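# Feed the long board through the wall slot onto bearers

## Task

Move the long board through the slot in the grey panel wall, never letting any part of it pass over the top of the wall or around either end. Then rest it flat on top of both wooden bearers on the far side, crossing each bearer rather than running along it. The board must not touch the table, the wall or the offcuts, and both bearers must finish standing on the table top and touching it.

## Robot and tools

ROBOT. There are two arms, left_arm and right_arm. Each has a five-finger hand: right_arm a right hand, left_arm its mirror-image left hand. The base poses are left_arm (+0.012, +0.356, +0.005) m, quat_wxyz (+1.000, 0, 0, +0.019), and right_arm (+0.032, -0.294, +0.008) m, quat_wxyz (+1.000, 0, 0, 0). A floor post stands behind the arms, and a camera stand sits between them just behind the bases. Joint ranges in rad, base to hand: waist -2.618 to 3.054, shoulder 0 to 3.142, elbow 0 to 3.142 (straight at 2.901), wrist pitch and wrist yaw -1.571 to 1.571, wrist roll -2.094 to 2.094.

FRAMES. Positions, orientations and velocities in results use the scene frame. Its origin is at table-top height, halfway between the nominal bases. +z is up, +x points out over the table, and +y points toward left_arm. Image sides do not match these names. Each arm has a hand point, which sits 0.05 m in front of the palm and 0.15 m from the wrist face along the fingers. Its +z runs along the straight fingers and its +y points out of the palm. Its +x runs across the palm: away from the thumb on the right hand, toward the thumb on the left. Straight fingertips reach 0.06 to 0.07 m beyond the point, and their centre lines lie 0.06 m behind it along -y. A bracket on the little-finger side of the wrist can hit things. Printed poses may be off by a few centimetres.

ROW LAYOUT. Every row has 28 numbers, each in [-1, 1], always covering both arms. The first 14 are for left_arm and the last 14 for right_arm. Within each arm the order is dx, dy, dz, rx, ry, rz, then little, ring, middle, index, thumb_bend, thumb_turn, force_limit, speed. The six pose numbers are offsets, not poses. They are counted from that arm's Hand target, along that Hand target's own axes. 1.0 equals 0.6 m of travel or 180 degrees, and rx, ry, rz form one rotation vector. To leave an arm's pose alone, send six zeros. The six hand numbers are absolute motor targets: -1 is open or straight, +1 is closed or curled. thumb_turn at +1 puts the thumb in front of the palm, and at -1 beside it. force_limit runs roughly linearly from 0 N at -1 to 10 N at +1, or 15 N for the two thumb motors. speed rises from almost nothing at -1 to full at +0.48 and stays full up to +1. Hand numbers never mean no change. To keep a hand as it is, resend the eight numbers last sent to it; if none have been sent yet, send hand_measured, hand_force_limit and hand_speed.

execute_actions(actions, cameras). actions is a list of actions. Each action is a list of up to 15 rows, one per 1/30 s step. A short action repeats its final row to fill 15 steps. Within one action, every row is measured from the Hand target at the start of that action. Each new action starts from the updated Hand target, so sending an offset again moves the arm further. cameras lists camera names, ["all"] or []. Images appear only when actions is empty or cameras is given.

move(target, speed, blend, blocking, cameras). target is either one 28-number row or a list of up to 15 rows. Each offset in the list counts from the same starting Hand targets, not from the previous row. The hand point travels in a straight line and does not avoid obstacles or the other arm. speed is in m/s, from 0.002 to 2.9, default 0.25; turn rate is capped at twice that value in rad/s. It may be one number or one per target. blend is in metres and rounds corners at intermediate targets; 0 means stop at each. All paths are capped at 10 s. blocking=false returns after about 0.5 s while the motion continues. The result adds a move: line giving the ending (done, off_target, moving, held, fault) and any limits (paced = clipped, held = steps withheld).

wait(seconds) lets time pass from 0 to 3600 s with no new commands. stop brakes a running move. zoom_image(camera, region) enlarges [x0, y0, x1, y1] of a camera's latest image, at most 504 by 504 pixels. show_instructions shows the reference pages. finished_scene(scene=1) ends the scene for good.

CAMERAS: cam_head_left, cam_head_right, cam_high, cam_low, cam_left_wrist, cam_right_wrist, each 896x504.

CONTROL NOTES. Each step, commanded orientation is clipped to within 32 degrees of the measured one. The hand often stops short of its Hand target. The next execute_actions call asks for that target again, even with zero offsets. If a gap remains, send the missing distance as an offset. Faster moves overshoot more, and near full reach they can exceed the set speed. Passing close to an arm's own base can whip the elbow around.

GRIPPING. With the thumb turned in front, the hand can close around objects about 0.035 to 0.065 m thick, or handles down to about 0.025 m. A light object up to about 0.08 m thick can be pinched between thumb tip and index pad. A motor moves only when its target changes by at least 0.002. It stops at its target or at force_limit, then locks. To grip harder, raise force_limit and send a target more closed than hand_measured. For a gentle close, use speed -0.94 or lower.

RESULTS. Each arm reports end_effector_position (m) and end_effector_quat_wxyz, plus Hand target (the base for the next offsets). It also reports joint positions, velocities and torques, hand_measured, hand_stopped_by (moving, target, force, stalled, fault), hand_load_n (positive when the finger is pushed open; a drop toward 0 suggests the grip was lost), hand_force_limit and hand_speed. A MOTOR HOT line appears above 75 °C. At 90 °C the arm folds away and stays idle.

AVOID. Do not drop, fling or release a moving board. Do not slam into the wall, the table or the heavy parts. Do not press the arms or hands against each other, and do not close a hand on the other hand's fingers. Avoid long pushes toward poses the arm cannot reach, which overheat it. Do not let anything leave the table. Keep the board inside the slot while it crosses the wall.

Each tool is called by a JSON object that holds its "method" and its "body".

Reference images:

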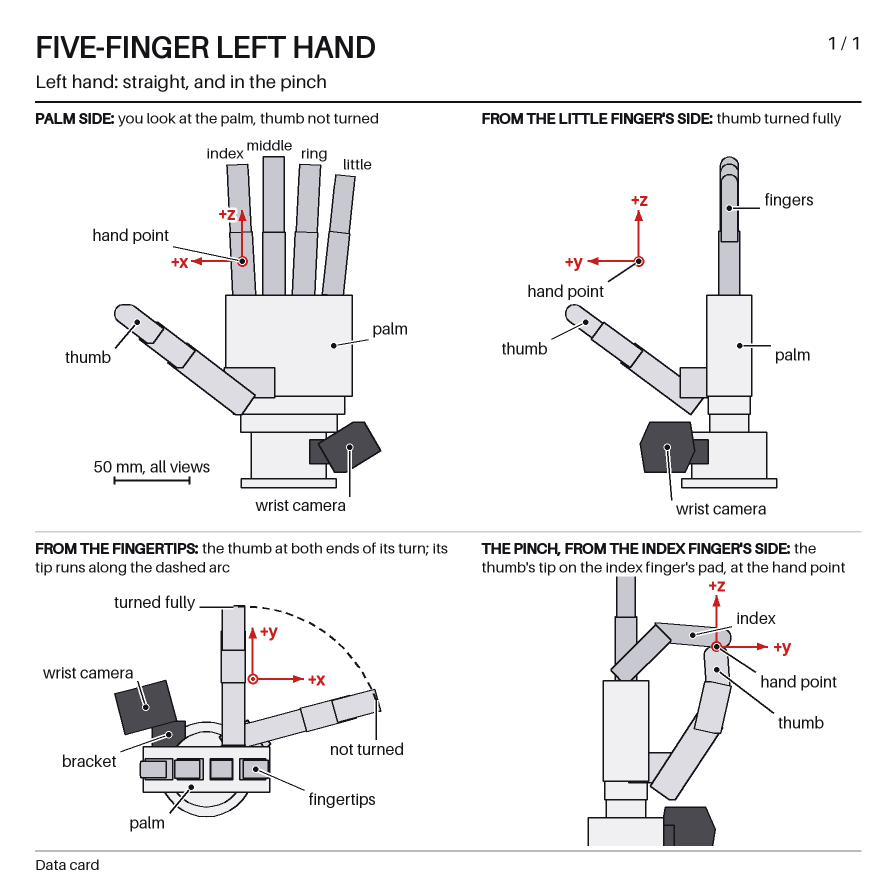

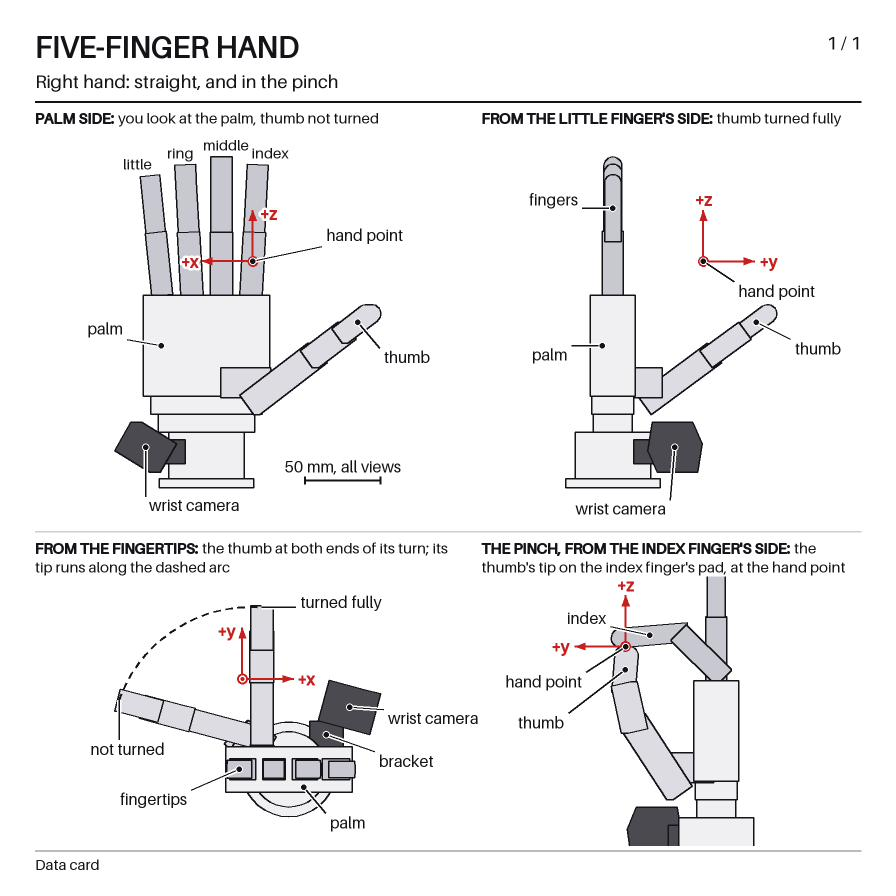

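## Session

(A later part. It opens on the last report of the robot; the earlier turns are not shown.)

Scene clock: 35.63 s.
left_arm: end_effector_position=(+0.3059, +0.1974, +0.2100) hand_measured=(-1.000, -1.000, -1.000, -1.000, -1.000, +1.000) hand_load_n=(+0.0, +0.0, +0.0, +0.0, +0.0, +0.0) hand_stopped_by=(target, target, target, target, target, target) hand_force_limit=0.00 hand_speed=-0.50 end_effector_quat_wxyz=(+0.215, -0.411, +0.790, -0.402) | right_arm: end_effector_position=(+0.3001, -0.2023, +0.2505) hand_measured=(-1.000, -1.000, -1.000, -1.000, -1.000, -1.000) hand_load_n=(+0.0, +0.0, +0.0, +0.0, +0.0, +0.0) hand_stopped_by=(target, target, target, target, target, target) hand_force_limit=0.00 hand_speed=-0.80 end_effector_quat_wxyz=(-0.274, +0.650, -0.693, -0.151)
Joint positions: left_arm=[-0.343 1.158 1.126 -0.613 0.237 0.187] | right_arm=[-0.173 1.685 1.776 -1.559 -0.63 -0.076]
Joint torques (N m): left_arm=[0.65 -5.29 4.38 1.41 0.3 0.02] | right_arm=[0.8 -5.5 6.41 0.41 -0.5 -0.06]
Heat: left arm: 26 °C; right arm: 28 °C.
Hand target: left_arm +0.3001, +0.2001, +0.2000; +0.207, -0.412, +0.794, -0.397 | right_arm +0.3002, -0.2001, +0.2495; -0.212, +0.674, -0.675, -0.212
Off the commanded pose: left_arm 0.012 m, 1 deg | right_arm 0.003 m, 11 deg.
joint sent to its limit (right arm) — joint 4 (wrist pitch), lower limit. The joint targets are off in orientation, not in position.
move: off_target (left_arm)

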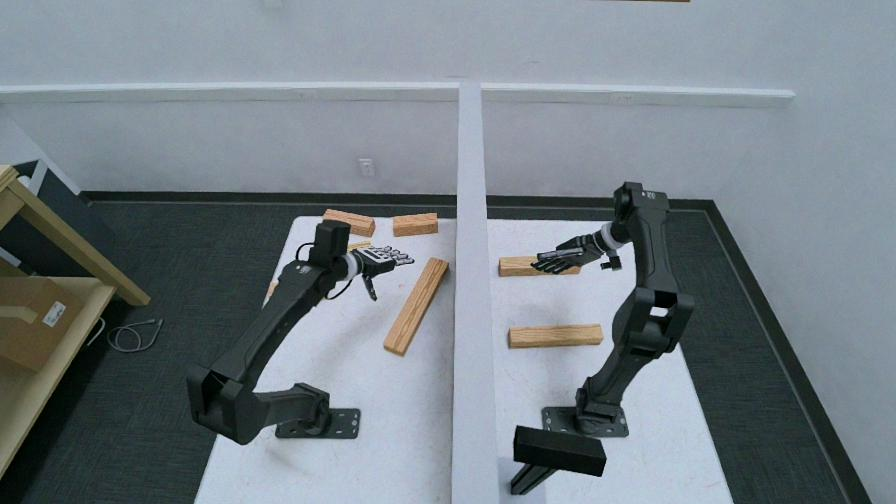

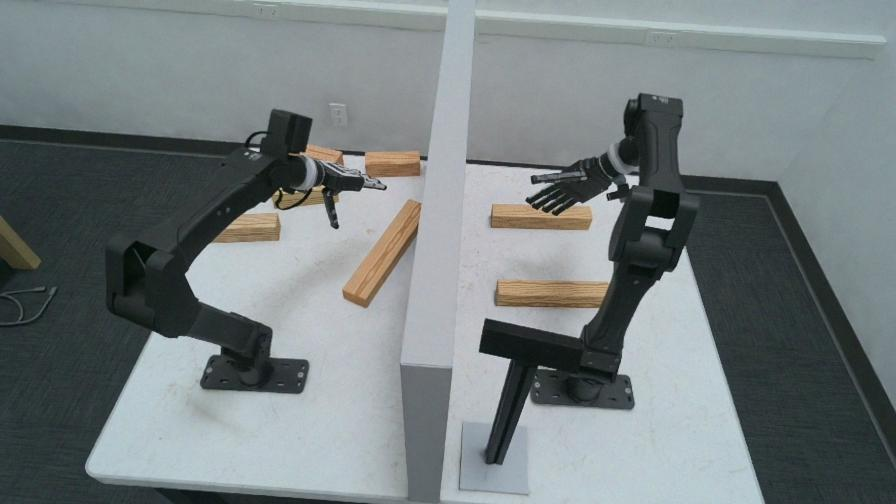

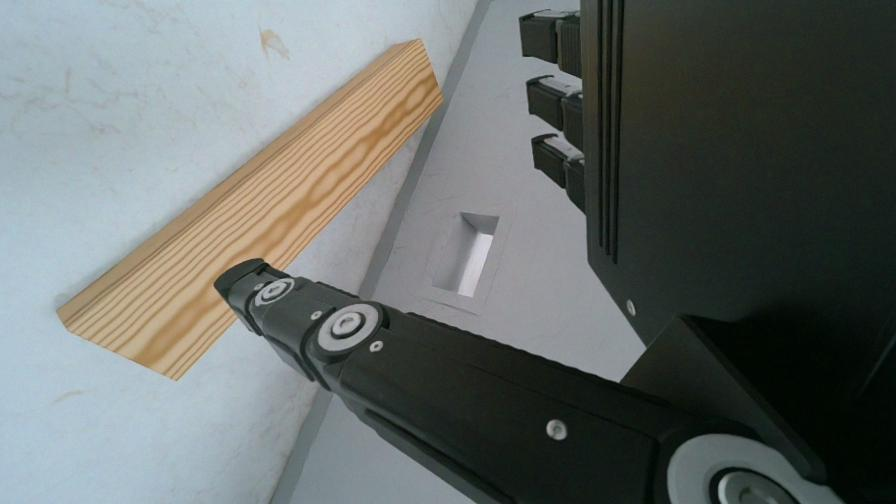

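{"method": "move", "body": {"target": [0.056, 0.0067, 0.2133, 0, 0.3262, 0.2447, 1, 1, -0.5, -0.5, -1, 1, 0, -0.3, 0, 0, 0, 0, 0, 0, -1, -1, -1, -1, -1, -1, 0, -0.8], "speed": 0.2, "cameras": ["cam_head_right", "cam_high", "cam_left_wrist"]}}

Scene clock: 44.80 s.
left_arm: end_effector_position=(+0.3631, +0.1190, +0.1311) hand_measured=(+1.000, +1.000, -0.500, -0.500, -1.000, +1.000) hand_load_n=(+0.0, +0.0, +0.0, +0.0, +0.0, +0.0) hand_stopped_by=(target, target, target, target, target, target) hand_force_limit=0.00 hand_speed=-0.30 end_effector_quat_wxyz=(-0.055, +0.145, +0.884, -0.441) | right_arm: end_effector_position=(+0.3001, -0.2023, +0.2505) hand_measured=(-1.000, -1.000, -1.000, -1.000, -1.000, -1.000) hand_load_n=(+0.0, +0.0, +0.0, +0.5, +0.0, +0.0) hand_stopped_by=(target, target, target, target, target, target) hand_force_limit=0.00 hand_speed=-0.80 end_effector_quat_wxyz=(-0.274, +0.650, -0.693, -0.151)
Joint positions: left_arm=[-0.351 2.225 2.138 -1.448 0.921 1.565] | right_arm=[-0.173 1.685 1.776 -1.559 -0.63 -0.076]
Joint torques (N m): left_arm=[-0.55 -10.18 7.13 0.16 0.74 0.03] | right_arm=[0.8 -5.5 6.42 0.4 -0.49 -0.06]
Heat: left arm: 27 °C; right arm: 28 °C.
Hand target: left_arm +0.3626, +0.1152, +0.1199; -0.072, +0.144, +0.883, -0.441 | right_arm +0.3002, -0.2001, +0.2495; -0.212, +0.674, -0.675, -0.212
Off the commanded pose: left_arm 0.012 m, 2 deg | right_arm 0.003 m, 11 deg.
joint sent to its limit (right arm) — joint 4 (wrist pitch), lower limit. The joint targets are off in orientation, not in position.
move: off_target (left_arm)

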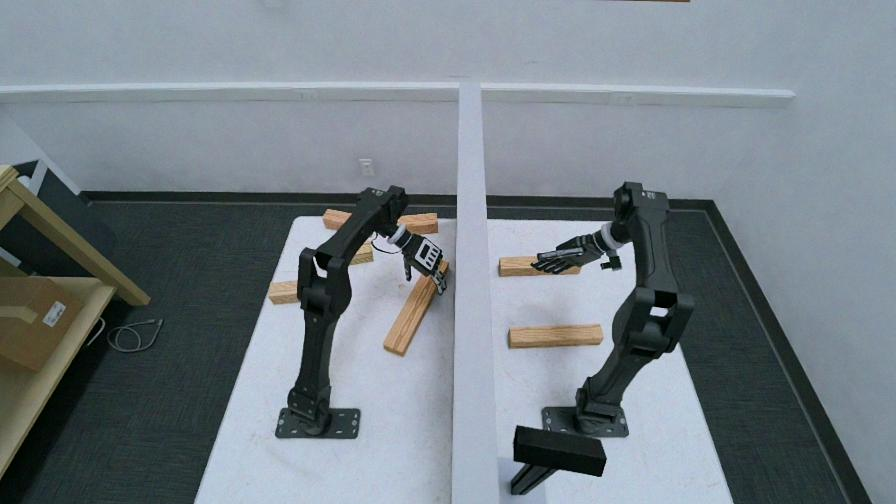

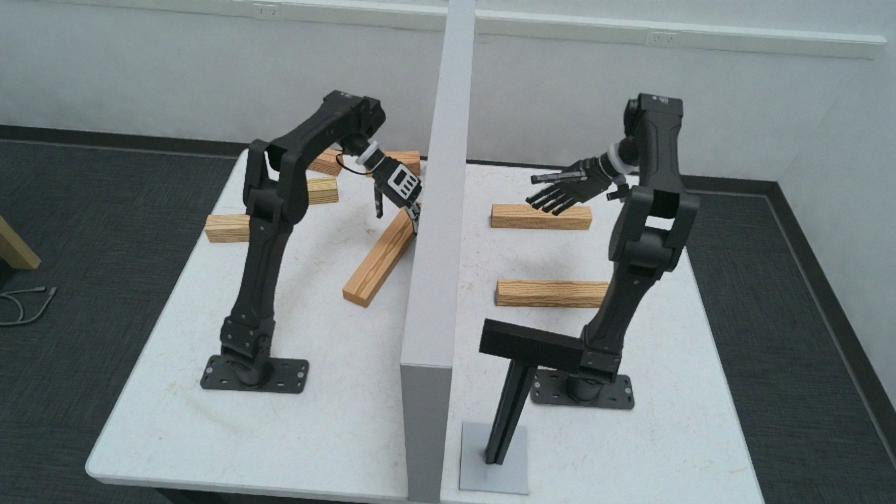

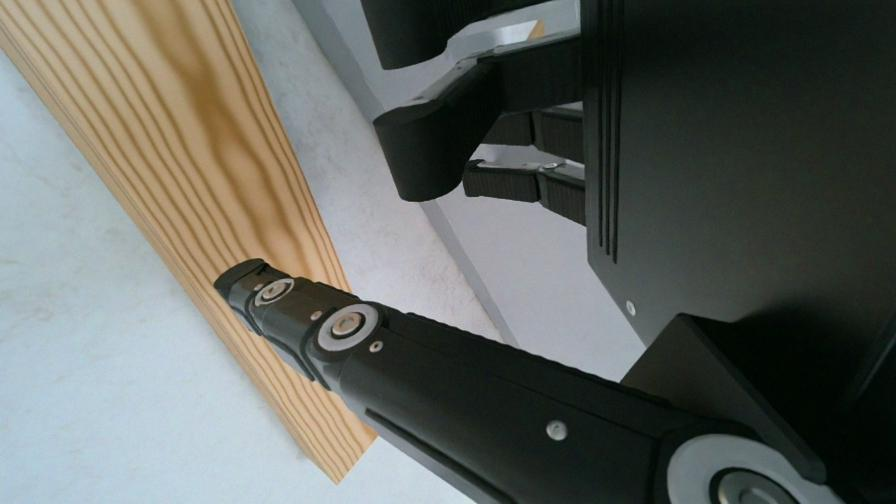

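{"method": "zoom_image", "body": {"camera": "cam_left_wrist", "region": [160, 240, 460, 504]}}

{"method": "zoom_image", "body": {"camera": "cam_left_wrist", "region": [0, 0, 400, 260]}}

{"method": "zoom_image", "body": {"camera": "cam_head_right", "region": [370, 210, 470, 370]}}

Scaled by 1.680 from the camera's image (finer frame: 1280x720).

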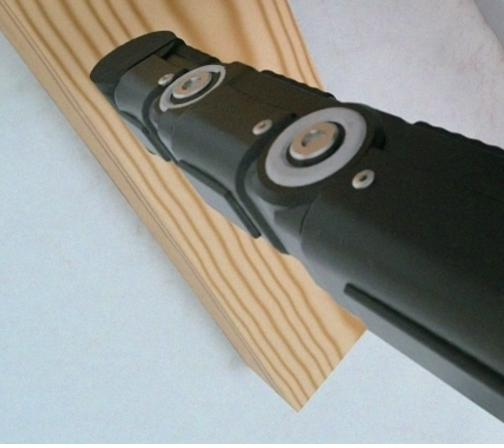

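Scaled by 1.260 from the camera's image (finer frame: 1280x720).

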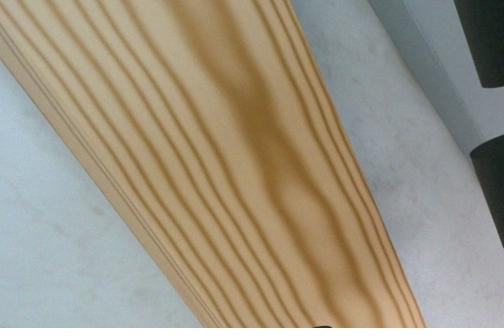

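Scaled by 3.150 from the camera's image (finer frame: 1280x720).

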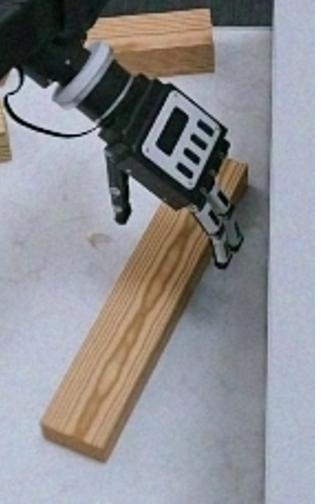

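{"method": "move", "body": {"target": [0.0002, 0.1095, 0.0515, 0, 0, 0, 1, 1, -0.5, -0.5, -1, 1, 0, -0.3, 0, 0, 0, 0, 0, 0, -1, -1, -1, -1, -1, -1, 0, -0.8], "speed": 0.1, "cameras": ["cam_head_right", "cam_head_left", "cam_high", "cam_left_wrist"]}}

Scene clock: 48.10 s.
left_arm: end_effector_position=(+0.3717, +0.1259, +0.0699) hand_measured=(+1.000, +1.000, -0.500, -0.500, -1.000, +1.000) hand_load_n=(+0.0, +0.5, +0.0, +0.0, +0.0, +0.0) hand_stopped_by=(target, target, target, target, target, target) hand_force_limit=0.00 hand_speed=-0.30 end_effector_quat_wxyz=(-0.049, +0.156, +0.882, -0.442) | right_arm: end_effector_position=(+0.3001, -0.2023, +0.2505) hand_measured=(-1.000, -1.000, -1.000, -1.000, -1.000, -1.000) hand_load_n=(+0.0, +0.0, +0.0, +0.0, +0.0, +0.0) hand_stopped_by=(target, target, target, target, target, target) hand_force_limit=0.00 hand_speed=-0.80 end_effector_quat_wxyz=(-0.274, +0.650, -0.693, -0.151)
Joint positions: left_arm=[-0.331 2.246 1.932 -1.247 0.922 1.623] | right_arm=[-0.173 1.685 1.776 -1.559 -0.63 -0.076]
Joint torques (N m): left_arm=[0.46 -10.55 3.78 0.3 0.73 0.04] | right_arm=[0.79 -5.5 6.42 0.4 -0.5 -0.06]
Heat: left arm: 27 °C; right arm: 28 °C.
Hand target: left_arm +0.3673, +0.1292, +0.0489; -0.071, +0.144, +0.883, -0.441 | right_arm +0.3002, -0.2001, +0.2495; -0.212, +0.674, -0.675, -0.212
Off the commanded pose: left_arm 0.022 m, 3 deg | right_arm 0.003 m, 11 deg.
joint sent to its limit (right arm) — joint 4 (wrist pitch), lower limit. The joint targets are off in orientation, not in position.
move: off_target (left_arm)
Images, in order (width x height): cam_head_left 896x504, cam_head_right 896x504, cam_high 896x504, cam_left_wrist 896x504.

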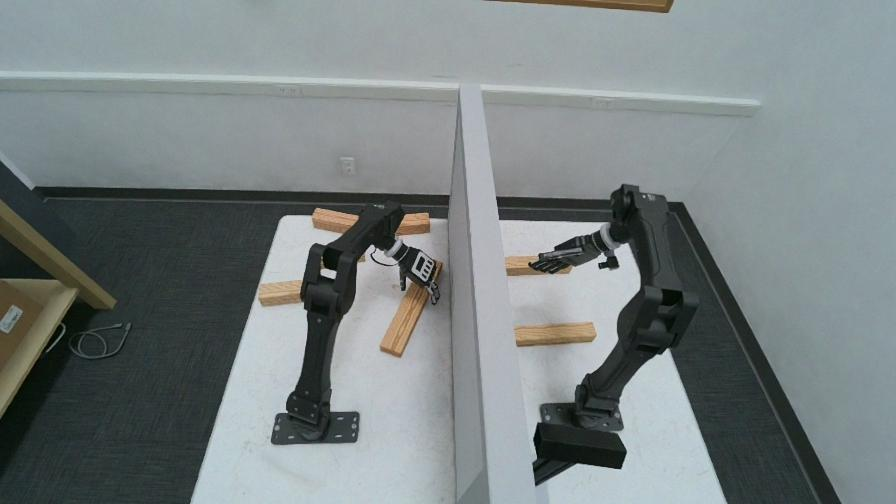

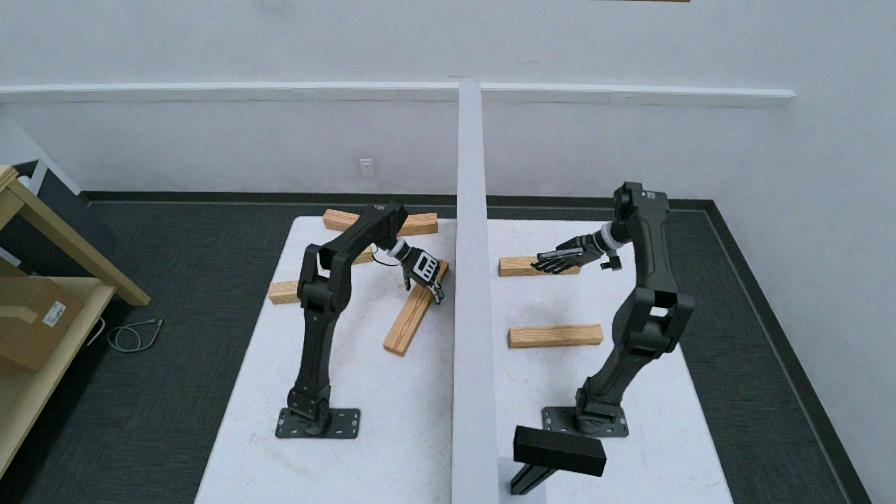

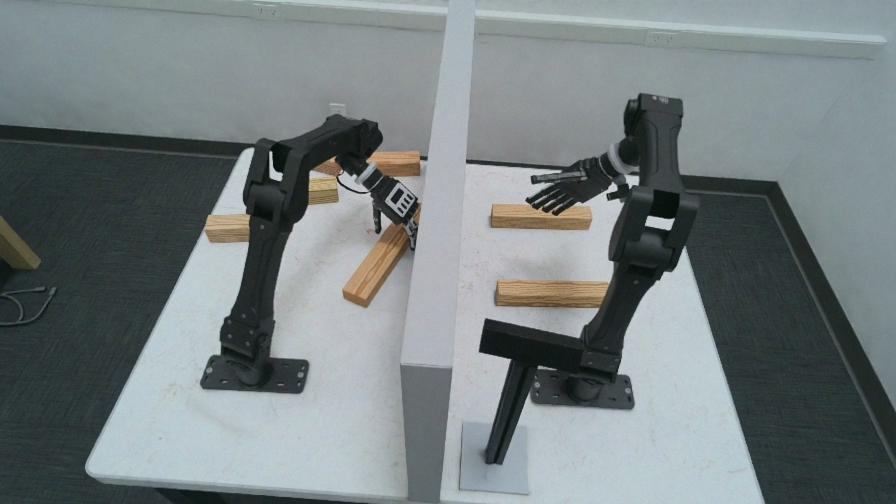

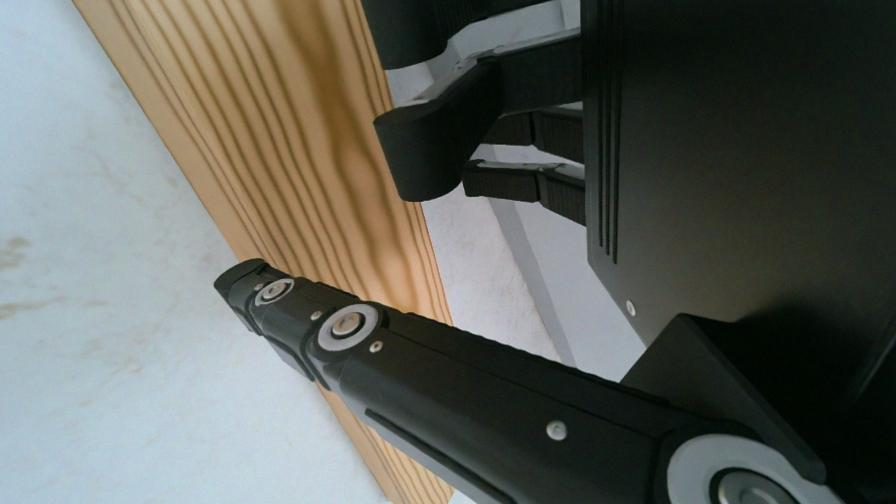

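{"method": "zoom_image", "body": {"camera": "cam_left_wrist", "region": [60, 0, 360, 300]}}

{"method": "zoom_image", "body": {"camera": "cam_left_wrist", "region": [200, 240, 500, 504]}}

{"method": "zoom_image", "body": {"camera": "cam_head_right", "region": [370, 210, 470, 370]}}

{"method": "zoom_image", "body": {"camera": "cam_head_left", "region": [370, 210, 470, 370]}}

Scaled by 1.680 from the camera's image (finer frame: 1280x720).

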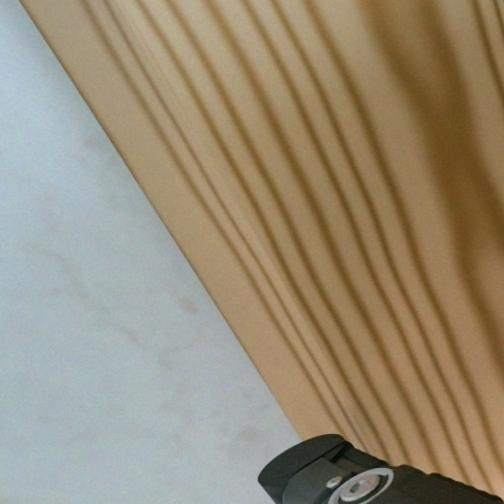

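Scaled by 1.680 from the camera's image (finer frame: 1280x720).

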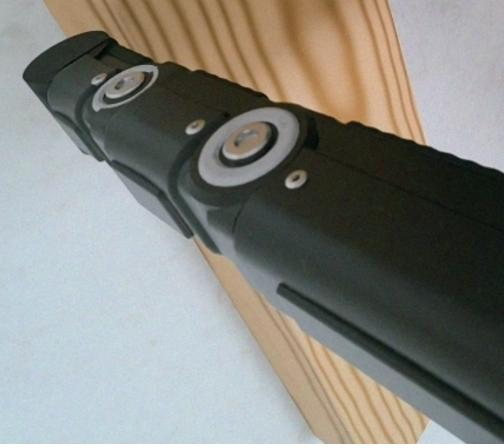

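Scaled by 3.150 from the camera's image (finer frame: 1280x720).

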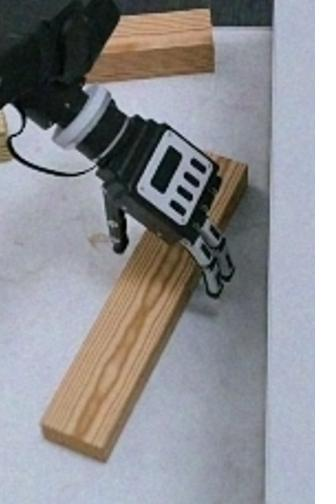

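Scaled by 3.150 from the camera's image (finer frame: 1280x720).

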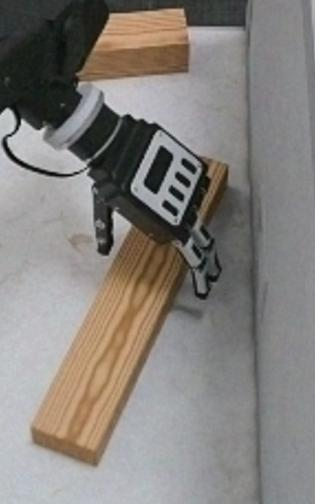

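{"method": "move", "body": {"target": [0, 0.0433, 0.0117, 0, 0, 0, 1, 1, -0.5, -0.5, -1, 1, 0, -0.3, 0, 0, 0, 0, 0, 0, -1, -1, -1, -1, -1, -1, 0, -0.8], "speed": 0.06, "cameras": ["cam_head_right", "cam_left_wrist"]}}

{"method": "zoom_image", "body": {"camera": "cam_head_right", "region": [370, 210, 470, 370]}}

Scene clock: 50.73 s.
left_arm: end_effector_position=(+0.3761, +0.1348, +0.0459) hand_measured=(+1.000, +1.000, -0.500, -0.500, -1.000, +1.000) hand_load_n=(+0.5, +0.5, +0.0, +0.0, +0.0, +0.0) hand_stopped_by=(target, target, target, target, target, target) hand_force_limit=0.00 hand_speed=-0.30 end_effector_quat_wxyz=(-0.049, +0.156, +0.882, -0.442) | right_arm: end_effector_position=(+0.3001, -0.2023, +0.2505) hand_measured=(-1.000, -1.000, -1.000, -1.000, -1.000, -1.000) hand_load_n=(+0.0, +0.0, +0.0, +0.5, +0.0, +0.0) hand_stopped_by=(target, target, target, target, target, target) hand_force_limit=0.00 hand_speed=-0.80 end_effector_quat_wxyz=(-0.274, +0.650, -0.693, -0.151)
Joint positions: left_arm=[-0.308 2.275 1.884 -1.198 0.922 1.66] | right_arm=[-0.173 1.685 1.776 -1.559 -0.63 -0.076]
Joint torques (N m): left_arm=[0.44 -10.55 3.7 0.25 0.71 0.03] | right_arm=[0.81 -5.5 6.41 0.4 -0.5 -0.06]
Heat: left arm: 27 °C; right arm: 29 °C.
Hand target: left_arm +0.3704, +0.1387, +0.0240; -0.072, +0.144, +0.883, -0.441 | right_arm +0.3002, -0.2001, +0.2495; -0.212, +0.674, -0.675, -0.212
Off the commanded pose: left_arm 0.023 m, 3 deg | right_arm 0.003 m, 11 deg.
joint sent to its limit (right arm) — joint 4 (wrist pitch), lower limit. The joint targets are off in orientation, not in position.
move: off_target (left_arm)

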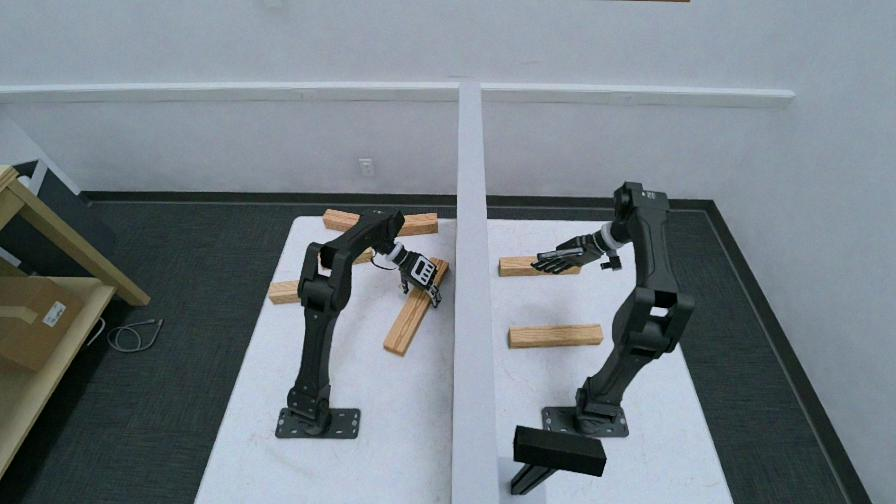

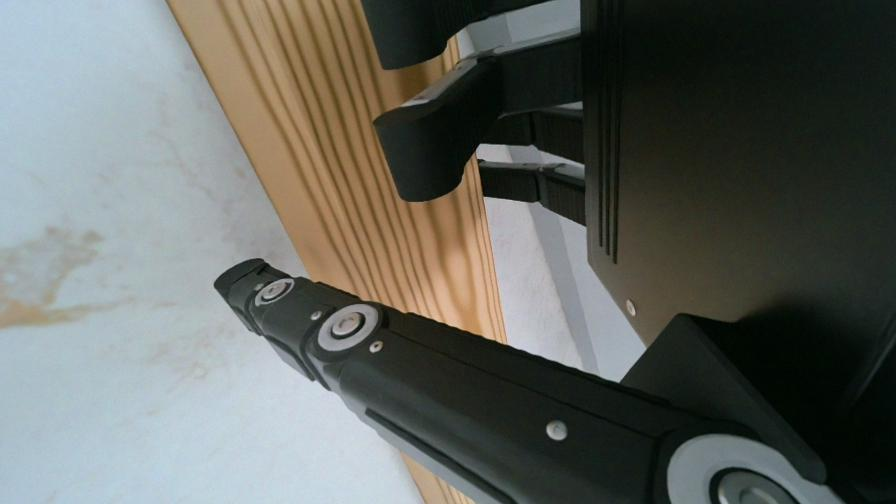

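Scaled by 3.150 from the camera's image (finer frame: 1280x720).

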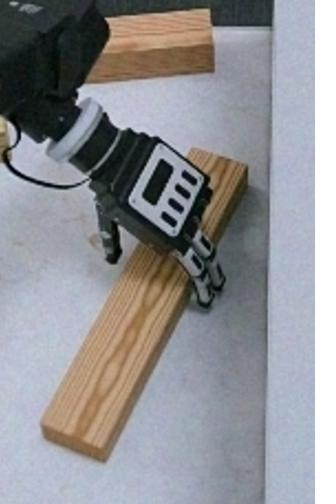

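{"method": "wait", "body": {"seconds": 0.1, "cameras": ["cam_high", "cam_head_left", "cam_head_right", "cam_left_wrist"]}}

{"method": "zoom_image", "body": {"camera": "cam_head_left", "region": [380, 250, 450, 320]}}

{"method": "zoom_image", "body": {"camera": "cam_head_right", "region": [380, 250, 450, 320]}}

{"method": "zoom_image", "body": {"camera": "cam_high", "region": [340, 160, 430, 310]}}

Scene clock: 51.70 s.
left_arm: end_effector_position=(+0.3763, +0.1348, +0.0458) hand_measured=(+1.000, +1.000, -0.500, -0.500, -1.000, +1.000) hand_load_n=(-0.5, +0.0, +0.0, +0.0, +0.0, +0.0) hand_stopped_by=(target, target, target, target, target, target) hand_force_limit=0.00 hand_speed=-0.30 end_effector_quat_wxyz=(-0.049, +0.157, +0.882, -0.442) | right_arm: end_effector_position=(+0.3001, -0.2023, +0.2505) hand_measured=(-1.000, -1.000, -1.000, -1.000, -1.000, -1.000) hand_load_n=(+0.0, +0.0, +0.0, +0.0, +0.0, +0.0) hand_stopped_by=(target, target, target, target, target, target) hand_force_limit=0.00 hand_speed=-0.80 end_effector_quat_wxyz=(-0.274, +0.650, -0.693, -0.151)
Joint positions: left_arm=[-0.308 2.275 1.884 -1.198 0.922 1.66] | right_arm=[-0.173 1.685 1.776 -1.559 -0.63 -0.076]
Joint torques (N m): left_arm=[0.49 -10.4 3.74 0.23 0.72 0.03] | right_arm=[0.79 -5.5 6.42 0.4 -0.49 -0.06]
Heat: left arm: 27 °C; right arm: 29 °C.
Hand target: left_arm +0.3704, +0.1387, +0.0240; -0.071, +0.144, +0.883, -0.441 | right_arm +0.3002, -0.2001, +0.2495; -0.212, +0.674, -0.675, -0.212
Off the commanded pose: left_arm 0.023 m, 3 deg | right_arm 0.003 m, 11 deg.
wait: 0.10 s; at rest from the start
Images, in order (width x height): cam_head_left 896x504, cam_head_right 896x504, cam_high 896x504, cam_left_wrist 896x504.

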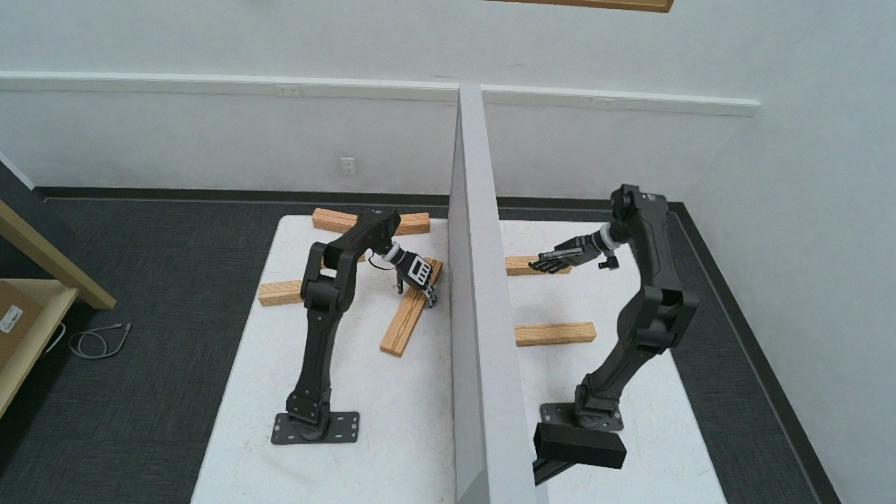

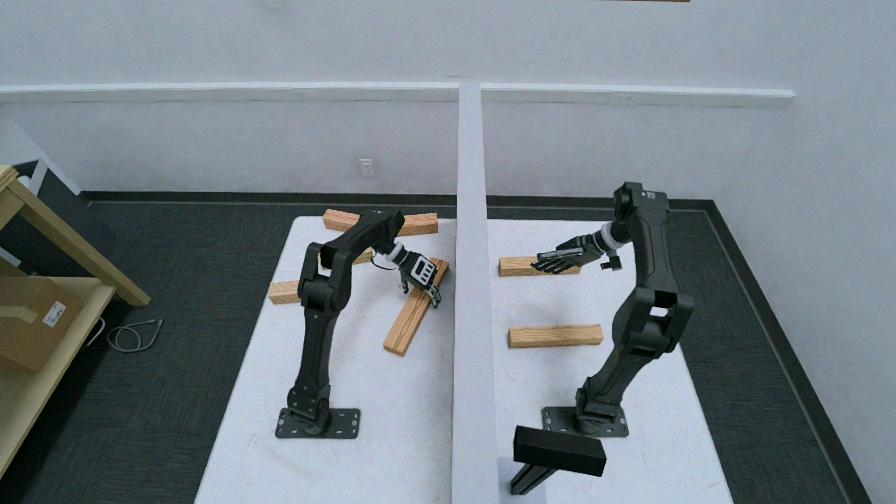

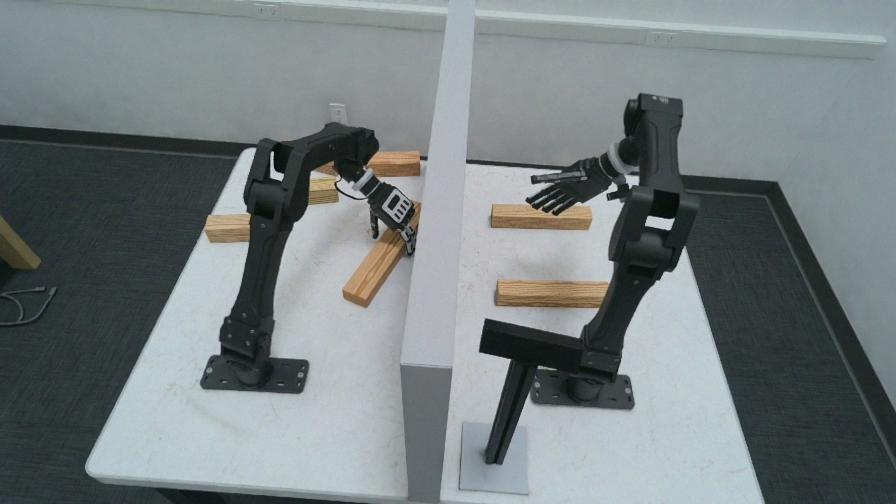

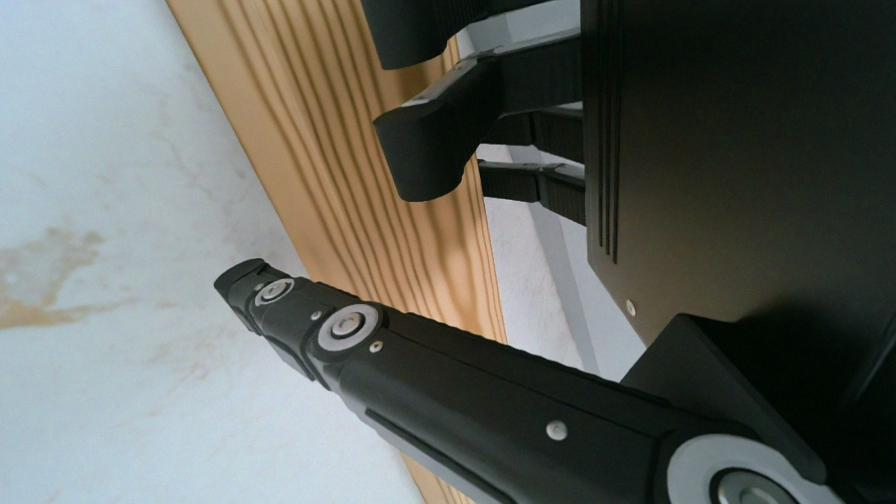

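Scaled by 7.200 from the camera's image (finer frame: 1280x720).

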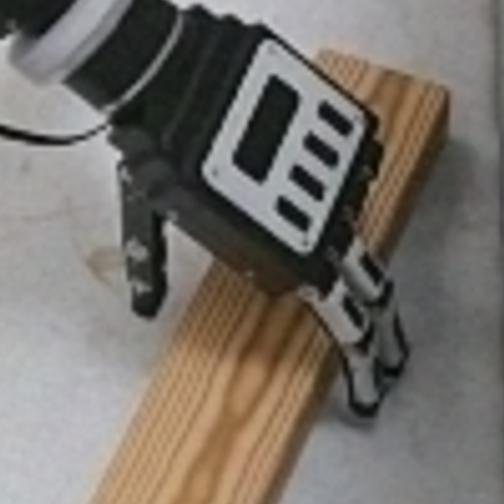

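Scaled by 7.200 from the camera's image (finer frame: 1280x720).

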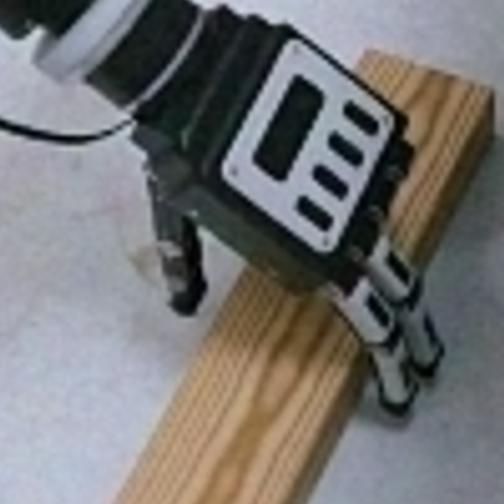

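Scaled by 3.360 from the camera's image (finer frame: 1280x720).

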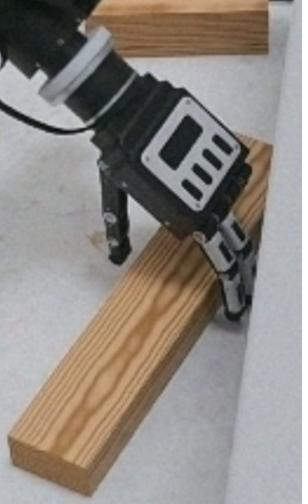

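{"method": "move", "body": {"target": [0, 0.0133, 0.01, 0, 0, 0, 1, 1, -0.5, -0.5, -1, 1, 0, -0.3, 0, 0, 0, 0, 0, 0, -1, -1, -1, -1, -1, -1, 0, -0.8], "speed": 0.04, "cameras": ["cam_head_right", "cam_left_wrist", "cam_head_left"]}}

{"method": "zoom_image", "body": {"camera": "cam_head_right", "region": [380, 250, 450, 320]}}

Scene clock: 52.93 s.
left_arm: end_effector_position=(+0.3754, +0.1346, +0.0380) hand_measured=(+1.000, +1.000, -0.500, -0.500, -1.000, +1.000) hand_load_n=(+0.0, +0.0, +0.0, +0.0, +0.0, +0.0) hand_stopped_by=(target, target, target, target, target, target) hand_force_limit=0.00 hand_speed=-0.30 end_effector_quat_wxyz=(-0.051, +0.155, +0.881, -0.444) | right_arm: end_effector_position=(+0.3001, -0.2023, +0.2505) hand_measured=(-1.000, -1.000, -1.000, -1.000, -1.000, -1.000) hand_load_n=(+0.0, +0.0, +0.0, -0.5, +0.0, +0.0) hand_stopped_by=(target, target, target, target, target, target) hand_force_limit=0.00 hand_speed=-0.80 end_effector_quat_wxyz=(-0.274, +0.650, -0.693, -0.151)
Joint positions: left_arm=[-0.308 2.283 1.863 -1.175 0.925 1.661] | right_arm=[-0.173 1.685 1.776 -1.559 -0.63 -0.076]
Joint torques (N m): left_arm=[0.44 -10.37 3.43 0.32 0.68 0.03] | right_arm=[0.81 -5.5 6.39 0.4 -0.49 -0.06]
Heat: left arm: 27 °C; right arm: 29 °C.
Hand target: left_arm +0.3703, +0.1387, +0.0139; -0.072, +0.143, +0.883, -0.441 | right_arm +0.3002, -0.2001, +0.2495; -0.212, +0.674, -0.675, -0.212
Off the commanded pose: left_arm 0.025 m, 3 deg | right_arm 0.003 m, 11 deg.
joint sent to its limit (right arm) — joint 4 (wrist pitch), lower limit. The joint targets are off in orientation, not in position.
move: off_target (left_arm)
Images, in order (width x height): cam_head_left 896x504, cam_head_right 896x504, cam_left_wrist 896x504.

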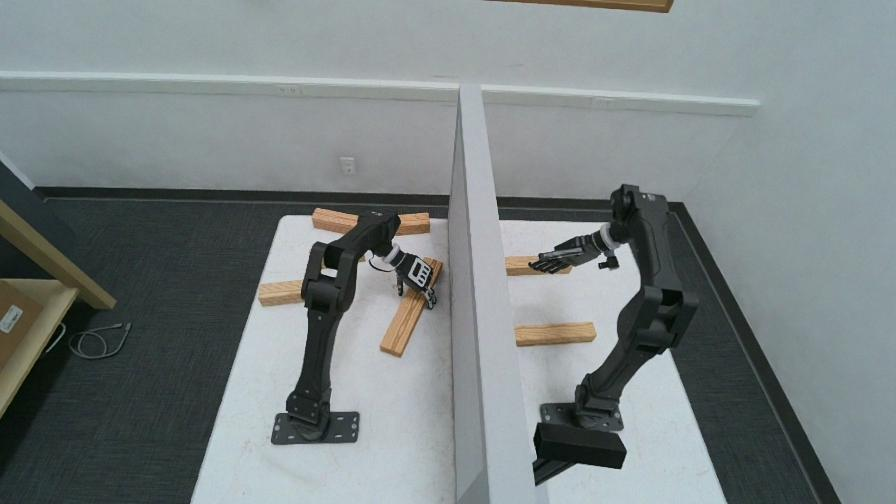

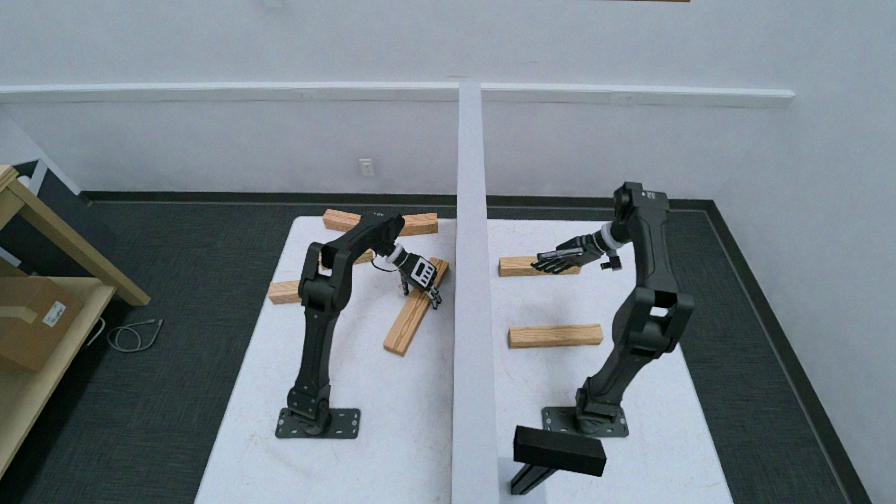

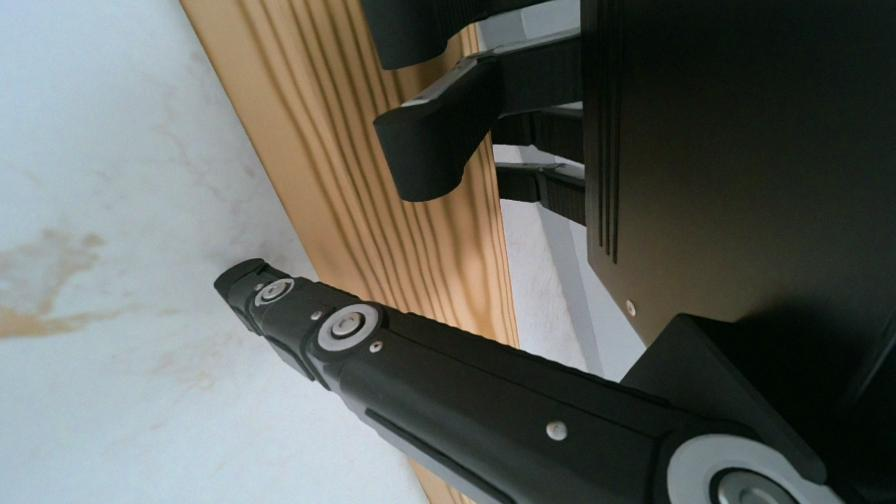

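Scaled by 7.200 from the camera's image (finer frame: 1280x720).

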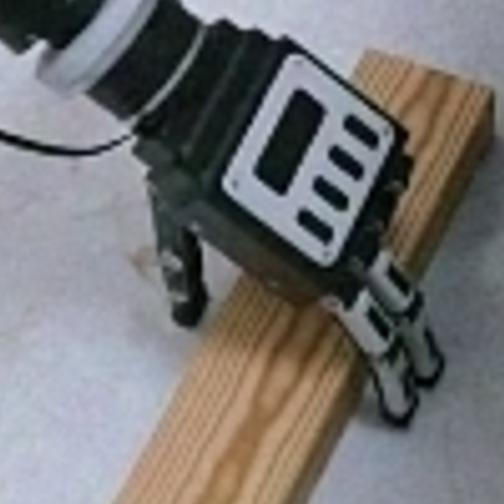

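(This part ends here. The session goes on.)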